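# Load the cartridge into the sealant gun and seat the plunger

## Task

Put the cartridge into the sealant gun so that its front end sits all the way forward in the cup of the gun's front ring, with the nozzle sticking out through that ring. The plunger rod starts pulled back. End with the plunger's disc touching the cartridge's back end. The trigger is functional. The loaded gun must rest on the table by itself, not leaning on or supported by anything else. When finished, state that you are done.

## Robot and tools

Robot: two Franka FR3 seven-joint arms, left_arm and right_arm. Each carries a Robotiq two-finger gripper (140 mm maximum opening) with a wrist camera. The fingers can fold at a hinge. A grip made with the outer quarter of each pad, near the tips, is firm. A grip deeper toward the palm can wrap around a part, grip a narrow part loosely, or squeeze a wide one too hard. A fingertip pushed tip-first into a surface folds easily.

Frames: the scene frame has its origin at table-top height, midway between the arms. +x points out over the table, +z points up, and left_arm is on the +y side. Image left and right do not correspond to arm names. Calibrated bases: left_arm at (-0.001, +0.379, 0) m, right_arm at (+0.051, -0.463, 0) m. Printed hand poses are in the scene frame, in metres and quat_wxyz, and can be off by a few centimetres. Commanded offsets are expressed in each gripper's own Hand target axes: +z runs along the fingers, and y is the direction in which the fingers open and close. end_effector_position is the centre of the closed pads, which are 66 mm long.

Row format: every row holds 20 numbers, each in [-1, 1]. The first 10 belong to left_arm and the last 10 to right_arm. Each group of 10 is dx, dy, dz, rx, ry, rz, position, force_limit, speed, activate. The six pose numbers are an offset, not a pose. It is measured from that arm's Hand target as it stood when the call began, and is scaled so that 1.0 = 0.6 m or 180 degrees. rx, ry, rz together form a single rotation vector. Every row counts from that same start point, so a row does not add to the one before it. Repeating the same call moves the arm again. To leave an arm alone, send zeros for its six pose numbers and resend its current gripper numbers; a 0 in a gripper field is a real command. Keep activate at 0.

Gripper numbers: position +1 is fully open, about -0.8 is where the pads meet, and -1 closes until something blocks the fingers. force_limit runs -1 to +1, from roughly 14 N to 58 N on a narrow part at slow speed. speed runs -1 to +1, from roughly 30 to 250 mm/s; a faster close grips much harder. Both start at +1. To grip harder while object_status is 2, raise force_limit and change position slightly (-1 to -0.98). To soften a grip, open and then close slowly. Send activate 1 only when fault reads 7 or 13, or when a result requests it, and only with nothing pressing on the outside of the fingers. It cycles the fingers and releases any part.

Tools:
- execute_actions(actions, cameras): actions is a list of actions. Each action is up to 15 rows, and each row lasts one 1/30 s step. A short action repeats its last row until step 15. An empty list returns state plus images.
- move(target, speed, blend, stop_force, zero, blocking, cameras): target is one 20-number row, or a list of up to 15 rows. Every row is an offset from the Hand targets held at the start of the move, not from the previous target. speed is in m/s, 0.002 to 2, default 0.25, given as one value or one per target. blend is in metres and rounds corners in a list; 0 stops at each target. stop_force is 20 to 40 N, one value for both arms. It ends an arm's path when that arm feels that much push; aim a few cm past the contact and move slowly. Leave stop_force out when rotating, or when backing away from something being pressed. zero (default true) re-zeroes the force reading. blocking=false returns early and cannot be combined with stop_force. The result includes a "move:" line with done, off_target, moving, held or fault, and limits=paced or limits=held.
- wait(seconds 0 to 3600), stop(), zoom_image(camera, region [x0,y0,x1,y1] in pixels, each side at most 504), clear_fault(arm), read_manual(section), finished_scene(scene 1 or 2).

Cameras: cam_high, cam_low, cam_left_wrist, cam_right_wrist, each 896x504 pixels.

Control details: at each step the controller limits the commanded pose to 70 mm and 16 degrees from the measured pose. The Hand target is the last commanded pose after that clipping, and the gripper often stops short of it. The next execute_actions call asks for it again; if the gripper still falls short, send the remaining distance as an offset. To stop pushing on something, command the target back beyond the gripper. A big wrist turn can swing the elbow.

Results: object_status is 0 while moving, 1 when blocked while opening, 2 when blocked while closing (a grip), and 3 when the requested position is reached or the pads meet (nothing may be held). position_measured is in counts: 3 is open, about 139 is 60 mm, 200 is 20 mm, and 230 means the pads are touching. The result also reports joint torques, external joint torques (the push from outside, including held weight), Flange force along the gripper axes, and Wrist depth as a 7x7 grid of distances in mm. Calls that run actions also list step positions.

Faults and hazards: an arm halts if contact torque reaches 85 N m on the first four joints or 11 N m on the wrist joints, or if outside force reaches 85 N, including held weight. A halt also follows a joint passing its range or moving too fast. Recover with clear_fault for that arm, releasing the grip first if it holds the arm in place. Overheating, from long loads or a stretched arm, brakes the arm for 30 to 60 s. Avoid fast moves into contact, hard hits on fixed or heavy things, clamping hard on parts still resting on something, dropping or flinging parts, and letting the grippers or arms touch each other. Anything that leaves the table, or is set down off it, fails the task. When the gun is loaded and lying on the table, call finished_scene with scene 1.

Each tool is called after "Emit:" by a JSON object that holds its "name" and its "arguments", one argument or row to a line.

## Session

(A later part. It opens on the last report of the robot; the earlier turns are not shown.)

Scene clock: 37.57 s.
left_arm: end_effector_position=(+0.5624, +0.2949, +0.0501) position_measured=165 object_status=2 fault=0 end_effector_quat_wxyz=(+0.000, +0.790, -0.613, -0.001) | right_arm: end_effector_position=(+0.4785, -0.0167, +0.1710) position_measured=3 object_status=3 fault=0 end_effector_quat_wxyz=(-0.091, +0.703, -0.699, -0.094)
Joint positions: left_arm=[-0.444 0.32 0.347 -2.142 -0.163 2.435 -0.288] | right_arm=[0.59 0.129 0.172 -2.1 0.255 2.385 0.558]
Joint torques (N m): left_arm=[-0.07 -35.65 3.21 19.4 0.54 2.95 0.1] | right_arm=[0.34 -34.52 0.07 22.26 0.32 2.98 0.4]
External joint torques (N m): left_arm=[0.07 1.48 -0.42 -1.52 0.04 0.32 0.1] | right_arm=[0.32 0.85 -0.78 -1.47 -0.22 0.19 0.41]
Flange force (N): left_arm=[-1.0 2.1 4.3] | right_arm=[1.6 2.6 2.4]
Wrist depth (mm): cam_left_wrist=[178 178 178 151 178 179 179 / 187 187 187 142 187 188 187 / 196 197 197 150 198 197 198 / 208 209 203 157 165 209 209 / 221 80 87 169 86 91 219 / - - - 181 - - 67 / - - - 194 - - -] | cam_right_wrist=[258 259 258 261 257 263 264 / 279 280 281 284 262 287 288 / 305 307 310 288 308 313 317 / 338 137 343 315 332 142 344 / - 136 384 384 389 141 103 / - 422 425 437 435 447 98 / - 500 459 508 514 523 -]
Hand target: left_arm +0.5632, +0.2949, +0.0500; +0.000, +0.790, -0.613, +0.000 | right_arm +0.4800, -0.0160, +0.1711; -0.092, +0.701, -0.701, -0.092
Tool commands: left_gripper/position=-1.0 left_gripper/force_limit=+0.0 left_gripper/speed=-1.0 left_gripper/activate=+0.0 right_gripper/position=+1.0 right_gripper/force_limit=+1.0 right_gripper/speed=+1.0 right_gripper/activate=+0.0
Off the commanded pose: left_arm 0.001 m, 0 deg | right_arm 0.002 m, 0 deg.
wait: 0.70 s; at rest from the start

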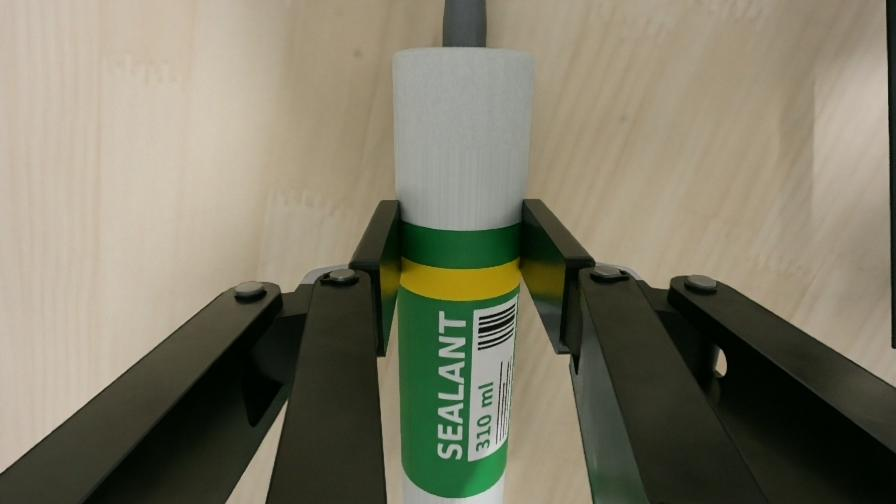

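Emit:
{"name": "move", "arguments": {
  "target": [0, 0, -0.25, 0, 0, 0, -1, 0, -1, 0, 0.2570, -0.2360, -0.0323, -0.0220, 0.0811, -0.1673, 0.2, 0, 1, 0],
  "speed": 0.15,
  "cameras": ["all"]
}}

Scene clock: 45.13 s.
left_arm: end_effector_position=(+0.5635, +0.2943, +0.1996) position_measured=232 object_status=3 fault=0 end_effector_quat_wxyz=(+0.001, +0.789, -0.614, +0.001) | right_arm: end_effector_position=(+0.6218, -0.1688, +0.1506) position_measured=104 object_status=3 fault=0 end_effector_quat_wxyz=(-0.002, +0.865, -0.502, +0.000)
Joint positions: left_arm=[-0.479 0.092 0.389 -2.015 -0.044 2.101 -0.365] | right_arm=[0.367 0.346 0.144 -1.788 -0.054 2.134 -0.01]
Joint velocities: left_arm=[within noise] | right_arm=[0 0 0 0 -0.001 -0.001 -0.005]
Joint torques (N m): left_arm=[-0.73 -31.5 0.95 22.97 1.04 2.53 -0.3] | right_arm=[-0.51 -42.18 1.85 22.54 0.4 2.23 -0.21]
External joint torques (N m): left_arm=[-0.84 1.16 -0.37 -1.36 0.38 -0.11 -0.3] | right_arm=[-0.48 0.52 -0.04 -1.43 -0.23 -0.37 -0.21]
Flange force (N): left_arm=[0.6 2.9 2.5] | right_arm=[0.7 4.4 1.3]
Wrist depth (mm): cam_left_wrist=[315 315 315 313 314 315 311 / 330 331 330 321 333 329 331 / 348 349 346 341 350 345 348 / 366 367 368 112 365 367 370 / 391 383 87 92 85 387 390 / 409 - 69 - 68 70 411 / - - 68 - - - -] | cam_right_wrist=[256 255 257 258 258 258 258 / 269 269 271 271 271 271 272 / 282 285 286 281 286 287 287 / 299 301 157 302 298 301 304 / 310 91 157 319 320 100 95 / - - 340 338 342 - - / - - 363 358 354 - -]
Hand target: left_arm +0.5632, +0.2948, +0.2000; +0.000, +0.790, -0.613, +0.000 | right_arm +0.6216, -0.1699, +0.1499; +0.000, +0.867, -0.498, +0.000
Off the commanded pose: left_arm 0.001 m, 0 deg | right_arm 0.001 m, 1 deg.
move: done

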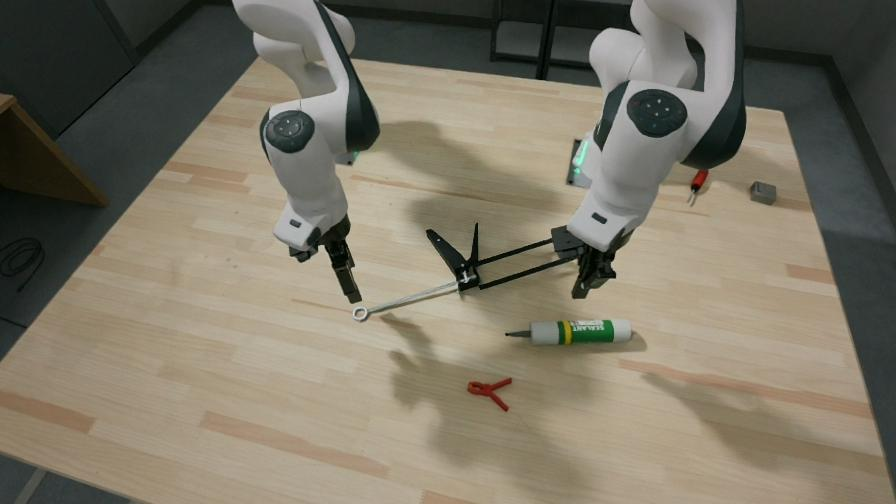

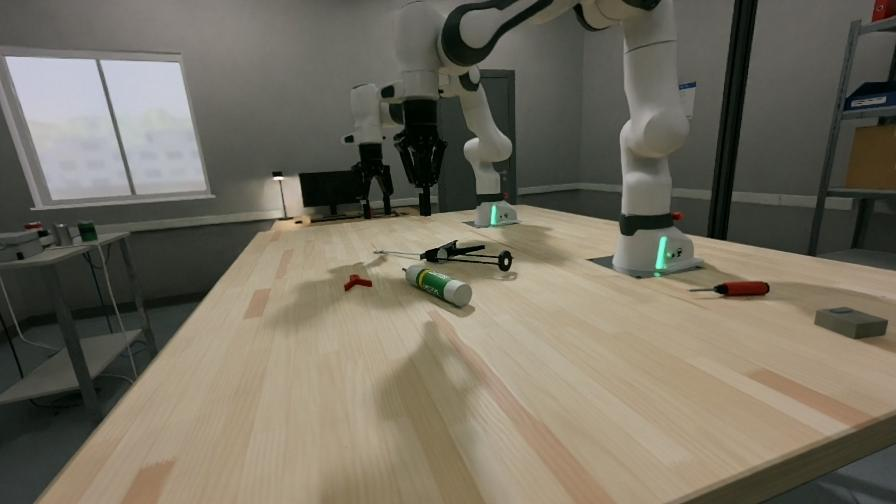

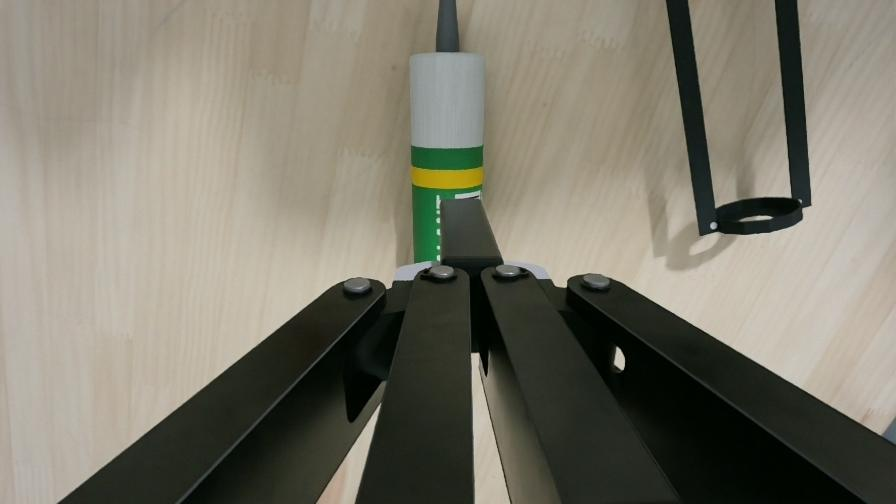

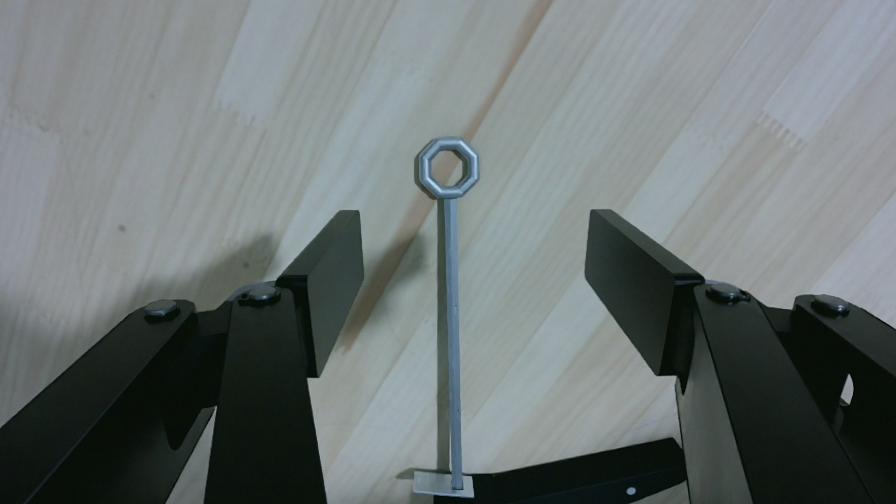

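Emit:
{"name": "move", "arguments": {
  "target": [
    [-0.0217, -0.0053, 0.2617, 0, 0, -0.004, 0.17, 0, 1, 0, 0, 0, 0, 0, 0, 0, 0.2, 0, 1, 0],
    [-0.0217, -0.0053, 0.2617, 0, 0, -0.004, -1, 1, -1, 0, 0, 0, 0, 0, 0, 0, 0.2, 0, 1, 0]
  ],
  "speed": 0.15,
  "cameras": ["cam_left_wrist"]
}}

Emit:
{"name": "zoom_image", "arguments": {
  "camera": "cam_left_wrist",
  "region": [330, 160, 600, 380]
}}

Scene clock: 54.77 s.
left_arm: end_effector_position=(+0.5621, +0.3083, +0.0430) position_measured=162 object_status=0 fault=0 end_effector_quat_wxyz=(+0.000, +0.794, -0.608, -0.002) | right_arm: end_effector_position=(+0.6218, -0.1688, +0.1506) position_measured=104 object_status=3 fault=0 end_effector_quat_wxyz=(-0.002, +0.865, -0.501, +0.000)
Joint positions: left_arm=[-0.415 0.328 0.339 -2.151 -0.167 2.452 -0.275] | right_arm=[0.367 0.346 0.144 -1.788 -0.054 2.133 -0.012]
Joint torques (N m): left_arm=[-0.1 -35.78 3.2 19.34 0.51 2.97 0.13] | right_arm=[-0.08 -42.21 1.45 22.59 0.52 2.25 -0.25]
External joint torques (N m): left_arm=[0.07 1.63 -0.42 -1.46 0.02 0.33 0.12] | right_arm=[0.1 0.46 -0.29 -1.33 -0.11 -0.34 -0.25]
Flange force (N): left_arm=[-0.8 1.5 4.6] | right_arm=[0.2 4.0 1.2]
Wrist depth (mm): cam_left_wrist=[171 171 171 129 170 172 172 / 180 180 180 136 180 181 181 / 189 190 190 143 189 191 190 / 200 200 197 151 144 199 202 / 210 82 86 160 92 91 211 / - 76 - 171 - - 67 / - - - 184 - - -] | cam_right_wrist=[256 256 257 258 259 259 257 / 268 268 271 271 271 271 273 / 284 283 284 283 286 287 287 / 300 300 157 302 297 297 304 / 310 91 131 318 320 100 95 / - - 340 340 342 - - / - - 365 359 354 - -]
Hand target: left_arm +0.5630, +0.3083, +0.0430; +0.000, +0.794, -0.608, +0.000 | right_arm +0.6216, -0.1699, +0.1499; +0.000, +0.867, -0.498, +0.000
Off the commanded pose: left_arm 0.001 m, 0 deg | right_arm 0.001 m, 1 deg.
move: done

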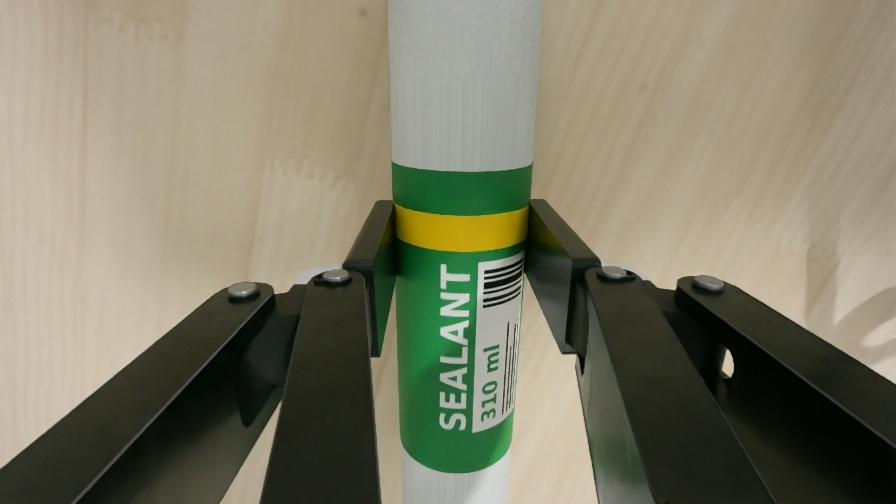

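Scaled by 1.867 from the camera's image (finer frame: 1280x720).

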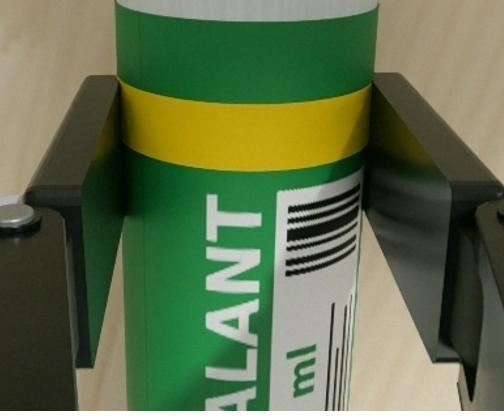

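Emit:
{"name": "move", "arguments": {
  "target": [0, 0, -0.095, 0, 0, 0, -1, 1, -1, 0, 0, 0, 0, 0, 0, 0, 0.2, 0, 1, 0],
  "speed": 0.1,
  "cameras": ["cam_left_wrist", "cam_low"]
}}

Scene clock: 56.70 s.
left_arm: end_effector_position=(+0.5612, +0.3082, +0.0972) position_measured=162 object_status=2 fault=0 end_effector_quat_wxyz=(+0.002, +0.793, -0.609, -0.001) | right_arm: end_effector_position=(+0.6218, -0.1688, +0.1506) position_measured=104 object_status=3 fault=0 end_effector_quat_wxyz=(-0.002, +0.865, -0.501, +0.000)
Joint positions: left_arm=[-0.437 0.227 0.37 -2.129 -0.116 2.333 -0.304] | right_arm=[0.367 0.346 0.144 -1.788 -0.054 2.133 -0.012]
Joint velocities: left_arm=[-0.001 -0.001 0.001 -0.002 0.001 -0.004 -0.003] | right_arm=[within noise]
Joint torques (N m): left_arm=[-1.04 -36.05 3.15 22.3 1 2.8 -0.32] | right_arm=[-0.04 -42.2 1.41 22.59 0.52 2.24 -0.23]
External joint torques (N m): left_arm=[-1.1 -0.8 0.27 0.05 0.45 0.17 -0.32] | right_arm=[-0.17 0.58 -0.6 -1.4 -0.12 -0.36 -0.23]
Flange force (N): left_arm=[0.4 4.1 -2.0] | right_arm=[0.7 4.0 1.4]
Wrist depth (mm): cam_left_wrist=[220 220 222 129 220 222 220 / 231 231 232 135 233 233 230 / 243 244 244 143 243 246 243 / 257 258 253 151 144 258 248 / 270 77 86 161 92 91 273 / - 76 - 173 - - 67 / - - - 186 - - -] | cam_right_wrist=[254 256 256 258 259 258 259 / 270 270 271 270 272 271 273 / 283 285 284 282 286 287 288 / 300 300 157 300 300 300 303 / 310 91 157 320 321 100 95 / - - 341 340 340 - - / - - 363 360 356 - -]
Hand target: left_arm +0.5630, +0.3082, +0.1000; +0.000, +0.794, -0.608, +0.000 | right_arm +0.6216, -0.1699, +0.1499; +0.000, +0.867, -0.498, +0.000
Off the commanded pose: left_arm 0.003 m, 0 deg | right_arm 0.001 m, 1 deg.
move: done
Images, in order (width x height): cam_low 896x504, cam_left_wrist 896x504.

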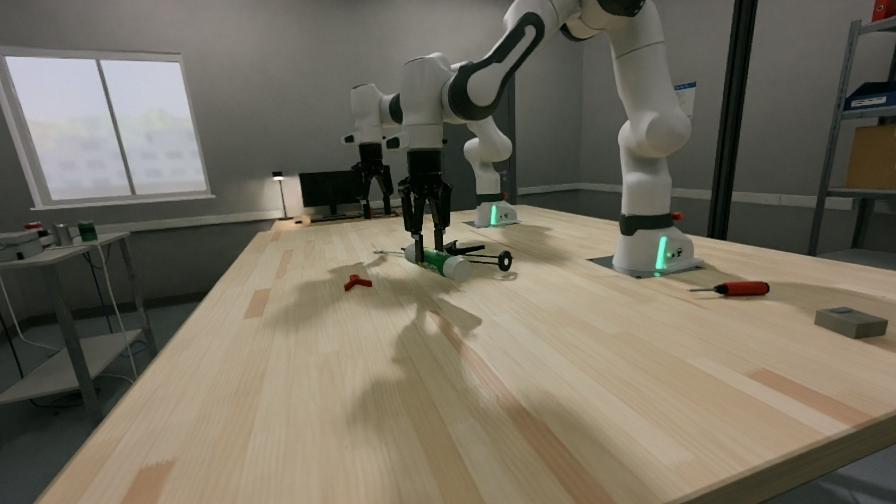

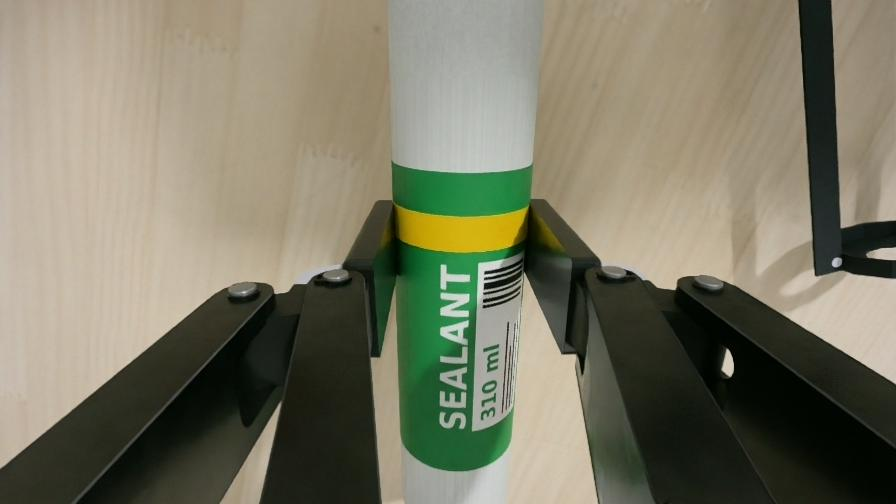

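Emit:
{"name": "move", "arguments": {
  "target": [
    [0, 0, -0.15, 0, 0, 0, -1, 1, -1, 0, 0, 0, 0, 0, 0, 0, 0.2, 0, 1, 0],
    [0.2019, 0.2986, -0.1143, 0.1114, -0.0153, 0.9065, -1, 1, -1, 0, 0, 0, 0, 0, 0, 0, 0.2, 0, 1, 0]
  ],
  "speed": 0.35,
  "blend": [0.03, 0],
  "cameras": ["all"]
}}

Scene clock: 64.10 s.
left_arm: end_effector_position=(+0.4185, +0.1463, +0.1648) position_measured=162 object_status=2 fault=0 end_effector_quat_wxyz=(+0.101, +0.487, +0.866, -0.061) | right_arm: end_effector_position=(+0.6218, -0.1688, +0.1506) position_measured=104 object_status=3 fault=0 end_effector_quat_wxyz=(-0.002, +0.865, -0.501, +0.000)
Joint positions: left_arm=[-1.273 -0.426 0.893 -2.586 0.319 2.484 1.917] | right_arm=[0.367 0.346 0.144 -1.788 -0.054 2.133 -0.012]
Joint velocities: left_arm=[0 -0.001 -0.002 -0.001 0.001 0 0.007] | right_arm=[within noise]
Joint torques (N m): left_arm=[-1.01 -9.62 -9.87 22.48 1 3.6 0.31] | right_arm=[-0.09 -42.19 1.41 22.55 0.53 2.24 -0.2]
External joint torques (N m): left_arm=[-1.03 -1.92 -1.09 0.59 0.31 0.63 0.32] | right_arm=[-0.1 0.51 -0.5 -1.4 -0.11 -0.36 -0.2]
Flange force (N): left_arm=[2.1 -2.8 -4.0] | right_arm=[0.5 4.2 1.3]
Wrist depth (mm): cam_left_wrist=[261 262 264 129 261 265 266 / 286 286 287 135 288 291 291 / 311 314 303 143 311 320 321 / 345 349 136 152 143 345 353 / 379 77 86 161 92 91 389 / - 76 - 172 - - 67 / - - - 184 - - -] | cam_right_wrist=[256 256 257 257 259 259 259 / 268 270 270 270 272 271 273 / 283 284 283 283 286 288 288 / 299 302 157 301 299 299 305 / 310 91 131 318 321 100 95 / - - 339 338 342 - - / - - 362 358 355 - -]
Hand target: left_arm +0.4215, +0.1447, +0.1685; +0.106, +0.491, +0.863, -0.060 | right_arm +0.6216, -0.1699, +0.1499; +0.000, +0.867, -0.498, +0.000
Off the commanded pose: left_arm 0.005 m, 1 deg | right_arm 0.001 m, 1 deg.
move: off_target (left_arm)

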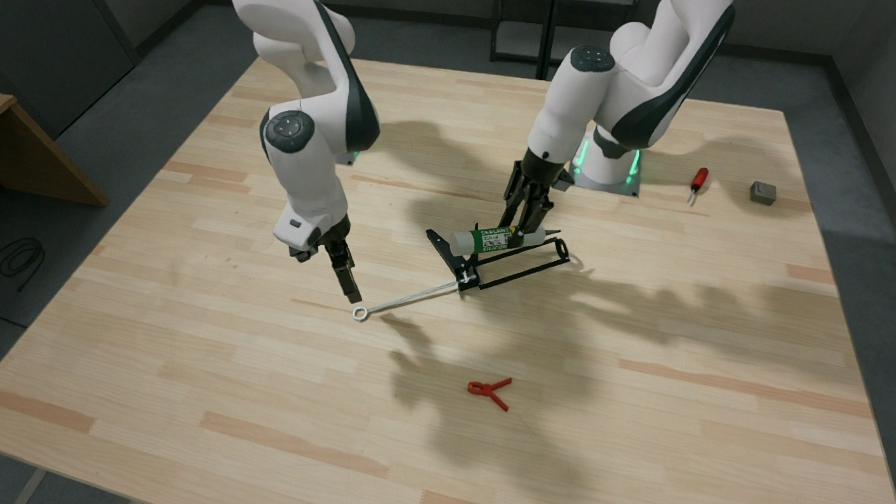

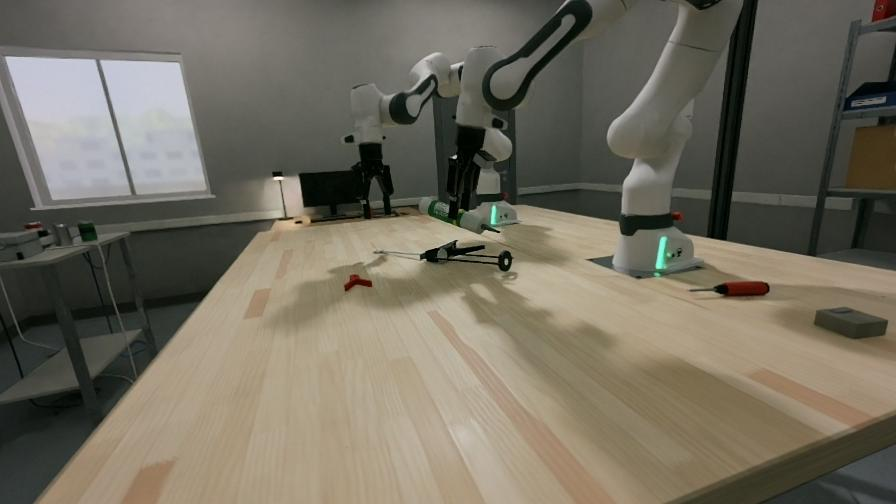

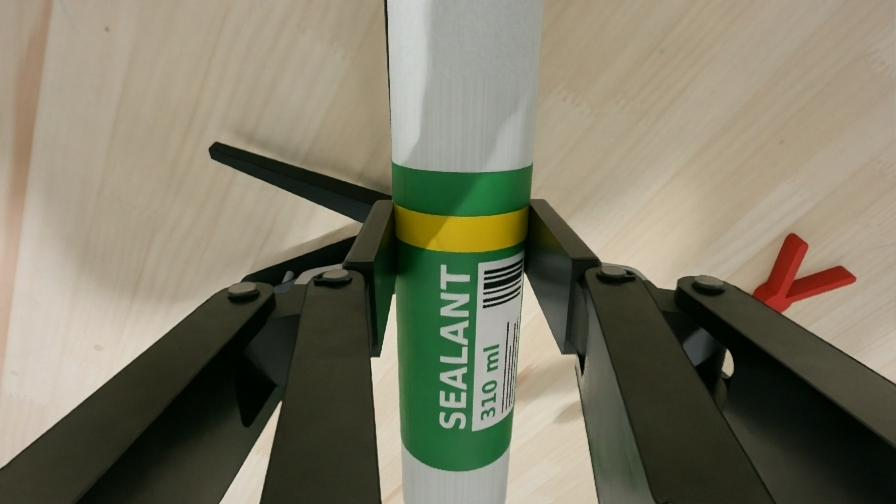

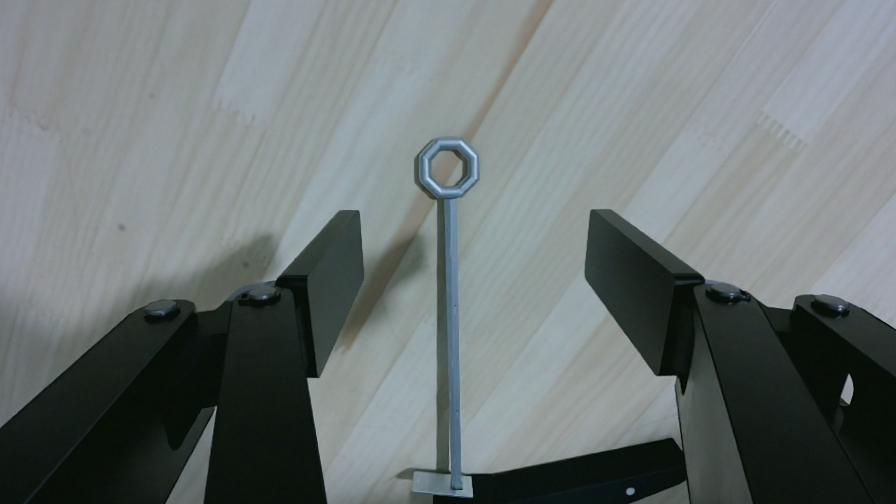

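Emit:
{"name": "move", "arguments": {
  "target": [0.0270, 0.0030, 0.1293, 0.0008, -0.0028, 0.0032, -1, 1, -1, 0, 0, 0, 0, 0, 0, 0, 0.2, 0, 1, 0],
  "speed": 0.12,
  "cameras": ["cam_high", "cam_low", "cam_left_wrist"]
}}

Emit:
{"name": "zoom_image", "arguments": {
  "camera": "cam_low",
  "region": [400, 200, 540, 290]
}}

Emit:
{"name": "zoom_image", "arguments": {
  "camera": "cam_high",
  "region": [420, 190, 620, 310]
}}

Scene clock: 66.67 s.
left_arm: end_effector_position=(+0.4205, +0.1460, +0.0858) position_measured=162 object_status=2 fault=0 end_effector_quat_wxyz=(+0.103, +0.492, +0.862, -0.062) | right_arm: end_effector_position=(+0.6218, -0.1688, +0.1506) position_measured=104 object_status=3 fault=0 end_effector_quat_wxyz=(-0.002, +0.865, -0.501, +0.000)
Joint positions: left_arm=[-1.54 -0.23 1.189 -2.652 0.167 2.751 2.072] | right_arm=[0.367 0.346 0.144 -1.788 -0.054 2.133 -0.012]
Joint velocities: left_arm=[0 0 0 0 -0.001 0.001 0.006] | right_arm=[within noise]
Joint torques (N m): left_arm=[-1 -6.81 -6.29 20.06 0.62 3.99 0.14] | right_arm=[-0.07 -42.19 1.4 22.54 0.52 2.25 -0.23]
External joint torques (N m): left_arm=[-1.05 -1.66 -0.75 0.68 -0.03 1.06 0.15] | right_arm=[-0.14 0.51 -0.56 -1.4 -0.12 -0.34 -0.23]
Flange force (N): left_arm=[0.0 0.0 0.0] | right_arm=[0.6 4.2 1.3]
Wrist depth (mm): cam_left_wrist=[189 190 187 128 166 192 192 / 205 206 206 135 201 210 209 / 225 225 227 143 225 231 231 / 249 251 219 153 144 250 256 / 273 77 86 161 92 91 279 / - 76 - 173 - - 67 / - - - 185 - - -] | cam_right_wrist=[256 256 257 258 257 259 258 / 268 269 271 271 271 272 272 / 283 285 285 282 288 286 287 / 300 300 158 301 299 300 306 / 310 91 131 320 321 100 95 / - - 339 340 342 - - / - - 363 359 354 - -]
Hand target: left_arm +0.4246, +0.1430, +0.0893; +0.109, +0.495, +0.860, -0.063 | right_arm +0.6216, -0.1699, +0.1499; +0.000, +0.867, -0.498, +0.000
Off the commanded pose: left_arm 0.006 m, 1 deg | right_arm 0.001 m, 1 deg.
move: off_target (left_arm)

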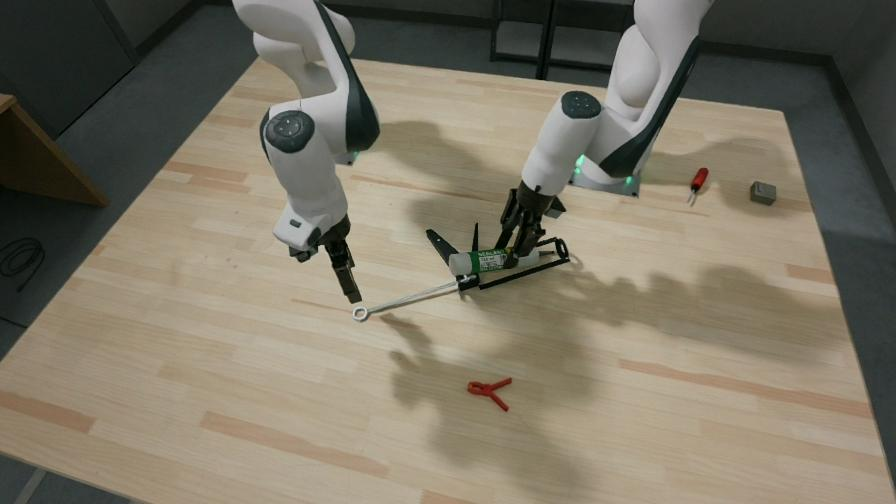

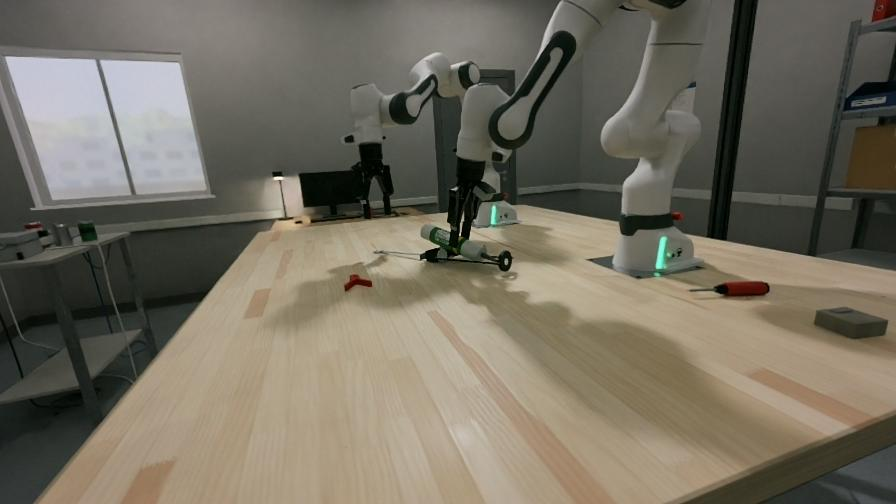

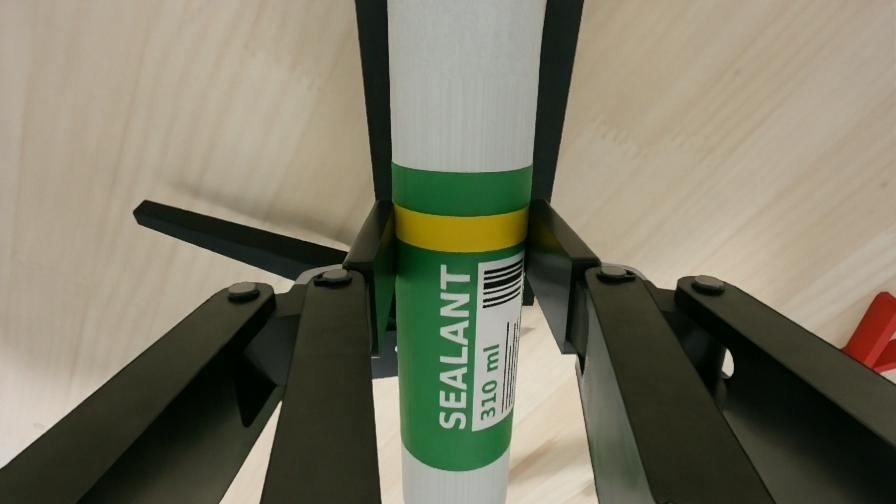

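Scaled by 3.600 from the camera's image (finer frame: 1280x720).

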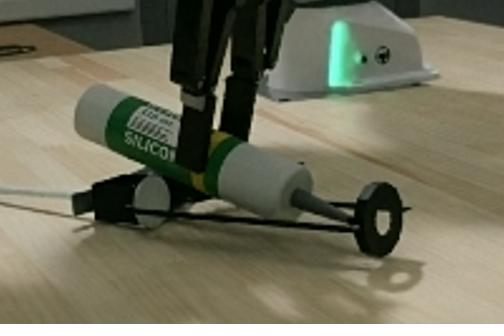

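Scaled by 2.520 from the camera's image (finer frame: 1280x720).

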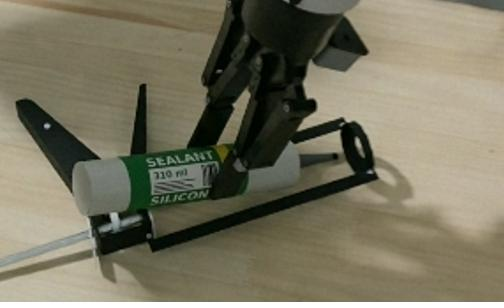

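Emit:
{"name": "zoom_image", "arguments": {
  "camera": "cam_left_wrist",
  "region": [320, 0, 620, 240]
}}

Scaled by 1.680 from the camera's image (finer frame: 1280x720).

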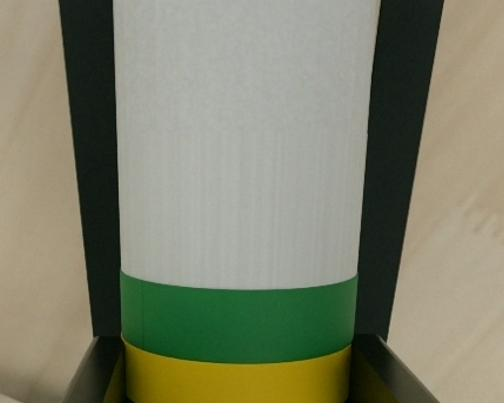

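Emit:
{"name": "move", "arguments": {
  "target": [0.0500, 0.0036, -0.0007, 0, 0, 0, -1, 1, -1, 0, 0, 0, 0, 0, 0, 0, 0.2, 0, 1, 0],
  "speed": 0.06,
  "cameras": ["cam_low", "cam_left_wrist", "cam_high"]
}}

Emit:
{"name": "zoom_image", "arguments": {
  "camera": "cam_low",
  "region": [440, 220, 540, 290]
}}

Emit:
{"name": "zoom_image", "arguments": {
  "camera": "cam_left_wrist",
  "region": [320, 0, 620, 240]
}}

Emit:
{"name": "zoom_image", "arguments": {
  "camera": "cam_high",
  "region": [500, 210, 600, 290]
}}

Scene clock: 69.67 s.
left_arm: end_effector_position=(+0.4100, +0.1699, +0.0809) position_measured=162 object_status=2 fault=0 end_effector_quat_wxyz=(+0.106, +0.495, +0.860, -0.063) | right_arm: end_effector_position=(+0.6218, -0.1688, +0.1506) position_measured=104 object_status=3 fault=0 end_effector_quat_wxyz=(-0.002, +0.865, -0.501, +0.000)
Joint positions: left_arm=[-1.412 -0.282 1.129 -2.716 0.245 2.769 2.072] | right_arm=[0.367 0.346 0.144 -1.788 -0.054 2.133 -0.012]
Joint torques (N m): left_arm=[0.17 -6.36 -7.39 18.14 1.07 3.77 -0.26] | right_arm=[-0.02 -42.17 1.4 22.6 0.53 2.24 -0.2]
External joint torques (N m): left_arm=[0.1 -0.78 -1.1 -0.77 0.42 0.81 -0.25] | right_arm=[-0.02 0.47 -0.5 -1.33 -0.11 -0.35 -0.2]
Flange force (N): left_arm=[0.0 0.0 0.0] | right_arm=[0.4 4.0 1.2]
Wrist depth (mm): cam_left_wrist=[183 184 182 128 180 188 188 / 200 201 199 135 200 204 205 / 221 221 221 143 220 225 226 / 242 239 236 151 144 244 252 / 267 81 86 161 91 91 277 / - 76 - 172 - - 67 / - - - 186 - - -] | cam_right_wrist=[256 255 257 257 258 259 259 / 268 271 269 272 270 271 273 / 282 283 285 281 286 287 286 / 299 300 157 302 301 300 304 / 309 91 131 321 320 100 94 / - - 341 341 339 - - / - - 365 359 355 - -]
Hand target: left_arm +0.4118, +0.1693, +0.0822; +0.109, +0.495, +0.860, -0.063 | right_arm +0.6216, -0.1699, +0.1499; +0.000, +0.867, -0.498, +0.000
Off the commanded pose: left_arm 0.002 m, 0 deg | right_arm 0.001 m, 1 deg.
move: done
Images, in order (width x height): cam_high 896x504, cam_low 896x504, cam_left_wrist 896x504.

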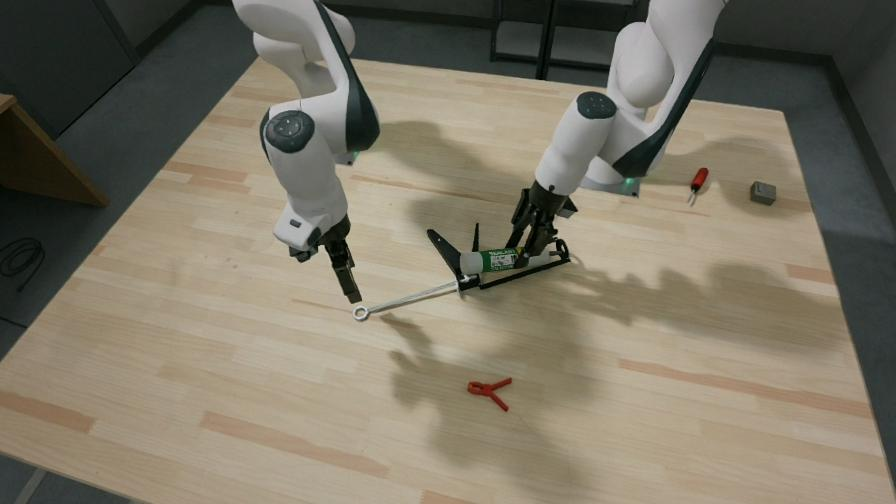

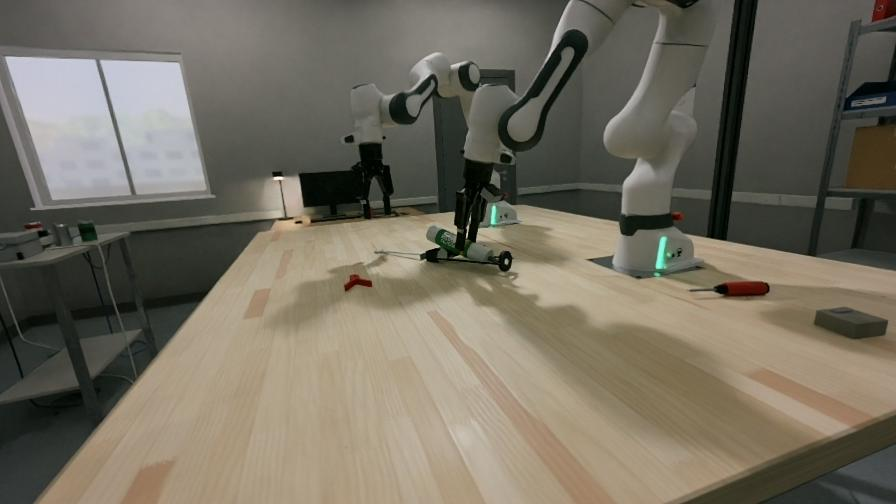

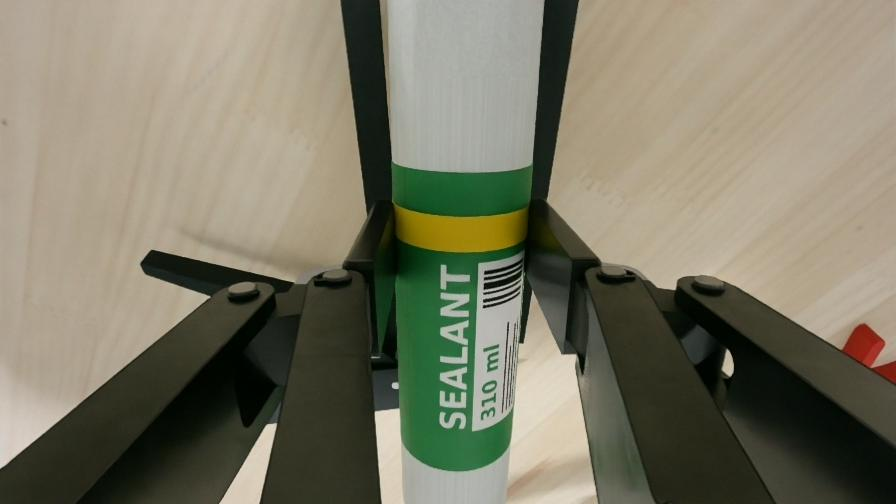

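Scaled by 5.040 from the camera's image (finer frame: 1280x720).

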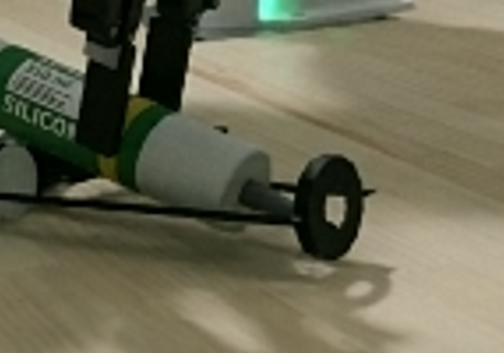

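Scaled by 1.680 from the camera's image (finer frame: 1280x720).

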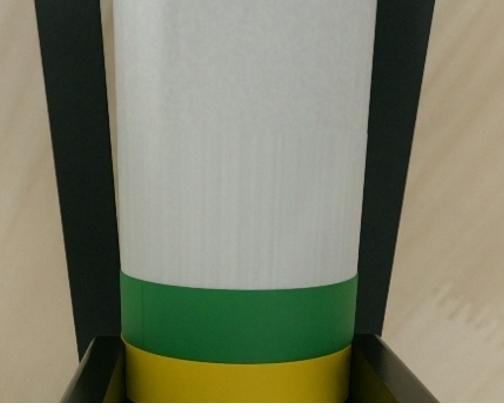

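Scaled by 5.040 from the camera's image (finer frame: 1280x720).

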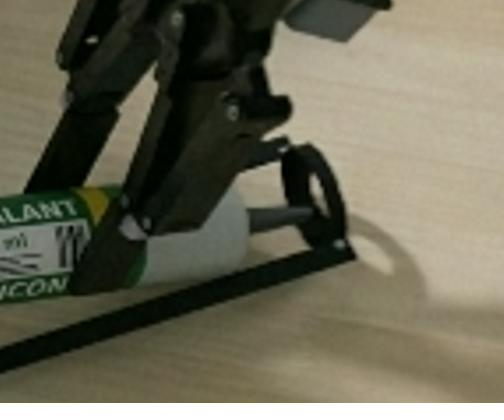

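Emit:
{"name": "move", "arguments": {
  "target": [0.0583, -0.0020, -0.0003, -0.0007, 0, -0.0027, -1, 1, -1, 0, 0, 0, 0, 0, 0, 0, 0.2, 0, 1, 0],
  "speed": 0.06,
  "cameras": ["cam_low", "cam_left_wrist", "cam_high"]
}}

Emit:
{"name": "zoom_image", "arguments": {
  "camera": "cam_low",
  "region": [440, 220, 540, 290]
}}

Emit:
{"name": "zoom_image", "arguments": {
  "camera": "cam_left_wrist",
  "region": [320, 0, 620, 240]
}}

Emit:
{"name": "zoom_image", "arguments": {
  "camera": "cam_high",
  "region": [440, 210, 600, 310]
}}

Scene clock: 72.17 s.
left_arm: end_effector_position=(+0.3926, +0.1980, +0.0729) position_measured=162 object_status=2 fault=0 end_effector_quat_wxyz=(+0.107, +0.492, +0.862, -0.063) | right_arm: end_effector_position=(+0.6218, -0.1688, +0.1506) position_measured=104 object_status=3 fault=0 end_effector_quat_wxyz=(-0.002, +0.865, -0.501, +0.000)
Joint positions: left_arm=[-1.258 -0.333 1.058 -2.798 0.326 2.791 2.064] | right_arm=[0.367 0.346 0.144 -1.788 -0.054 2.133 -0.012]
Joint velocities: left_arm=[0.001 0.001 -0.003 -0.001 -0.001 0.003 0] | right_arm=[within noise]
Joint torques (N m): left_arm=[1.09 -6.66 -8.14 17.09 1.01 3.59 -0.26] | right_arm=[-0.03 -42.23 1.37 22.57 0.53 2.24 -0.22]
External joint torques (N m): left_arm=[1.04 -0.73 -1.47 -0.96 0.37 0.64 -0.26] | right_arm=[0.05 0.63 -0.47 -1.49 -0.11 -0.37 -0.22]
Flange force (N): left_arm=[0.0 0.0 0.0] | right_arm=[0.3 4.1 1.5]
Wrist depth (mm): cam_left_wrist=[176 177 174 129 160 180 181 / 193 193 190 134 189 197 198 / 210 212 212 143 211 216 218 / 233 229 226 151 143 237 243 / 257 81 86 161 92 91 267 / - 76 - 173 - - 67 / - - - 184 - - -] | cam_right_wrist=[256 255 257 259 259 259 258 / 267 268 270 271 271 272 271 / 283 283 285 285 286 287 286 / 299 300 157 301 298 300 306 / 311 91 131 320 320 100 95 / - - 340 341 342 - - / - - 363 366 366 - -]
Hand target: left_arm +0.3937, +0.1981, +0.0736; +0.109, +0.491, +0.862, -0.062 | right_arm +0.6216, -0.1699, +0.1499; +0.000, +0.867, -0.498, +0.000
Off the commanded pose: left_arm 0.001 m, 0 deg | right_arm 0.001 m, 1 deg.
move: done
Images, in order (width x height): cam_high 896x504, cam_low 896x504, cam_left_wrist 896x504.

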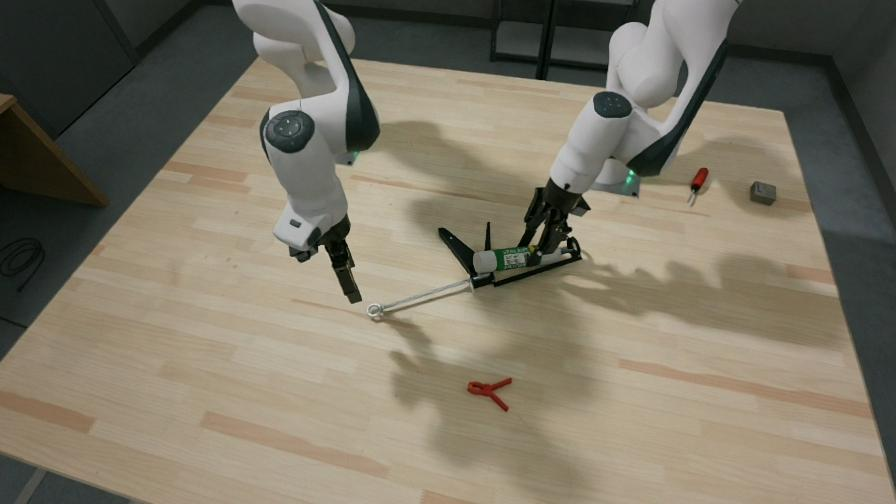

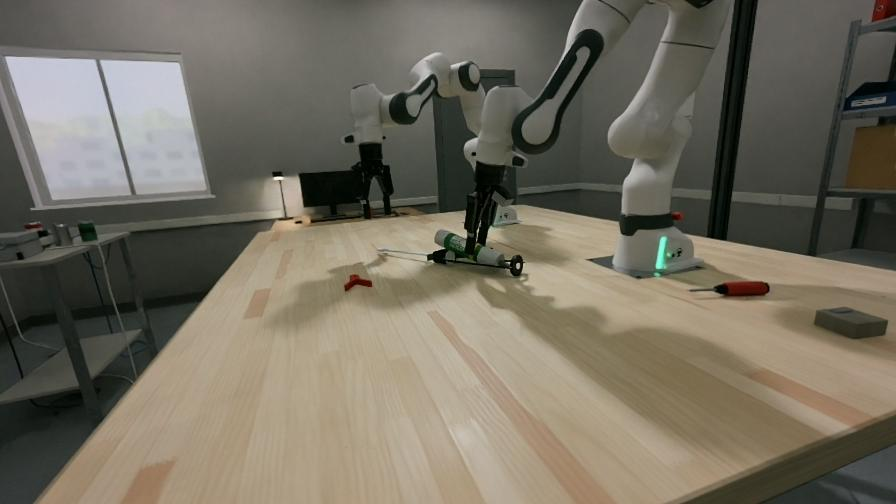

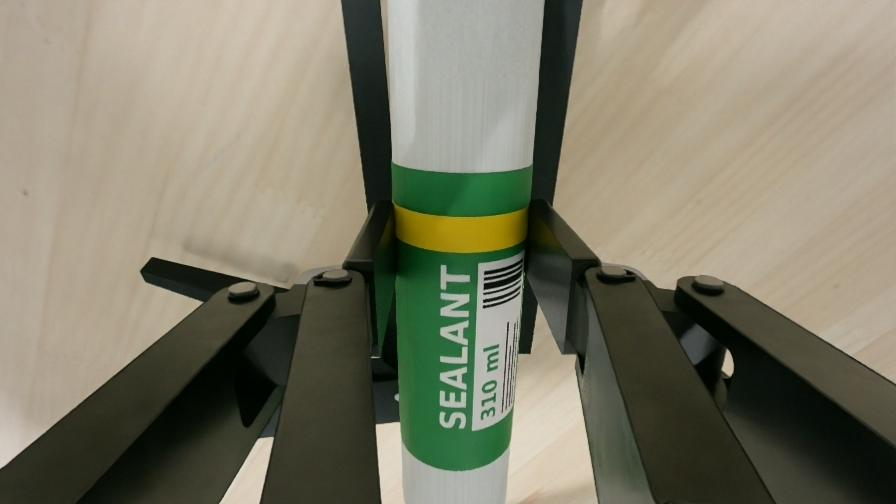

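Scaled by 5.040 from the camera's image (finer frame: 1280x720).

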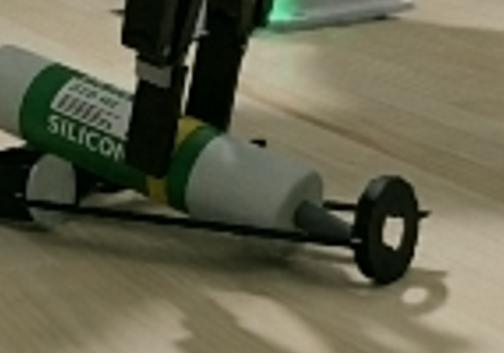

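Scaled by 1.680 from the camera's image (finer frame: 1280x720).

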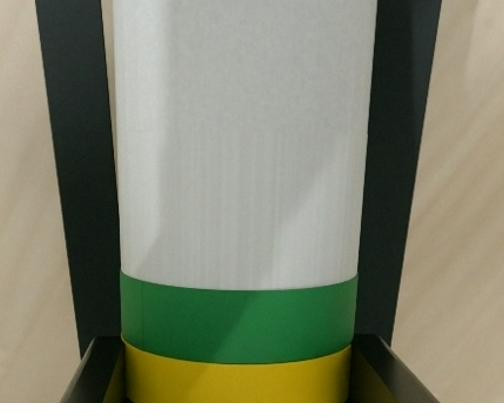

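Scaled by 3.150 from the camera's image (finer frame: 1280x720).

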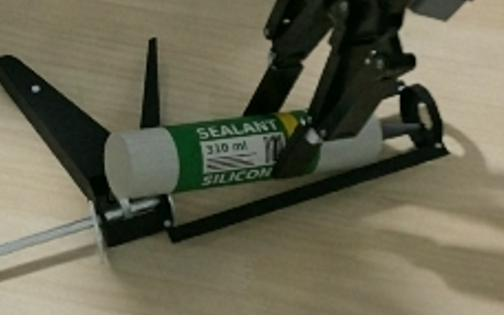

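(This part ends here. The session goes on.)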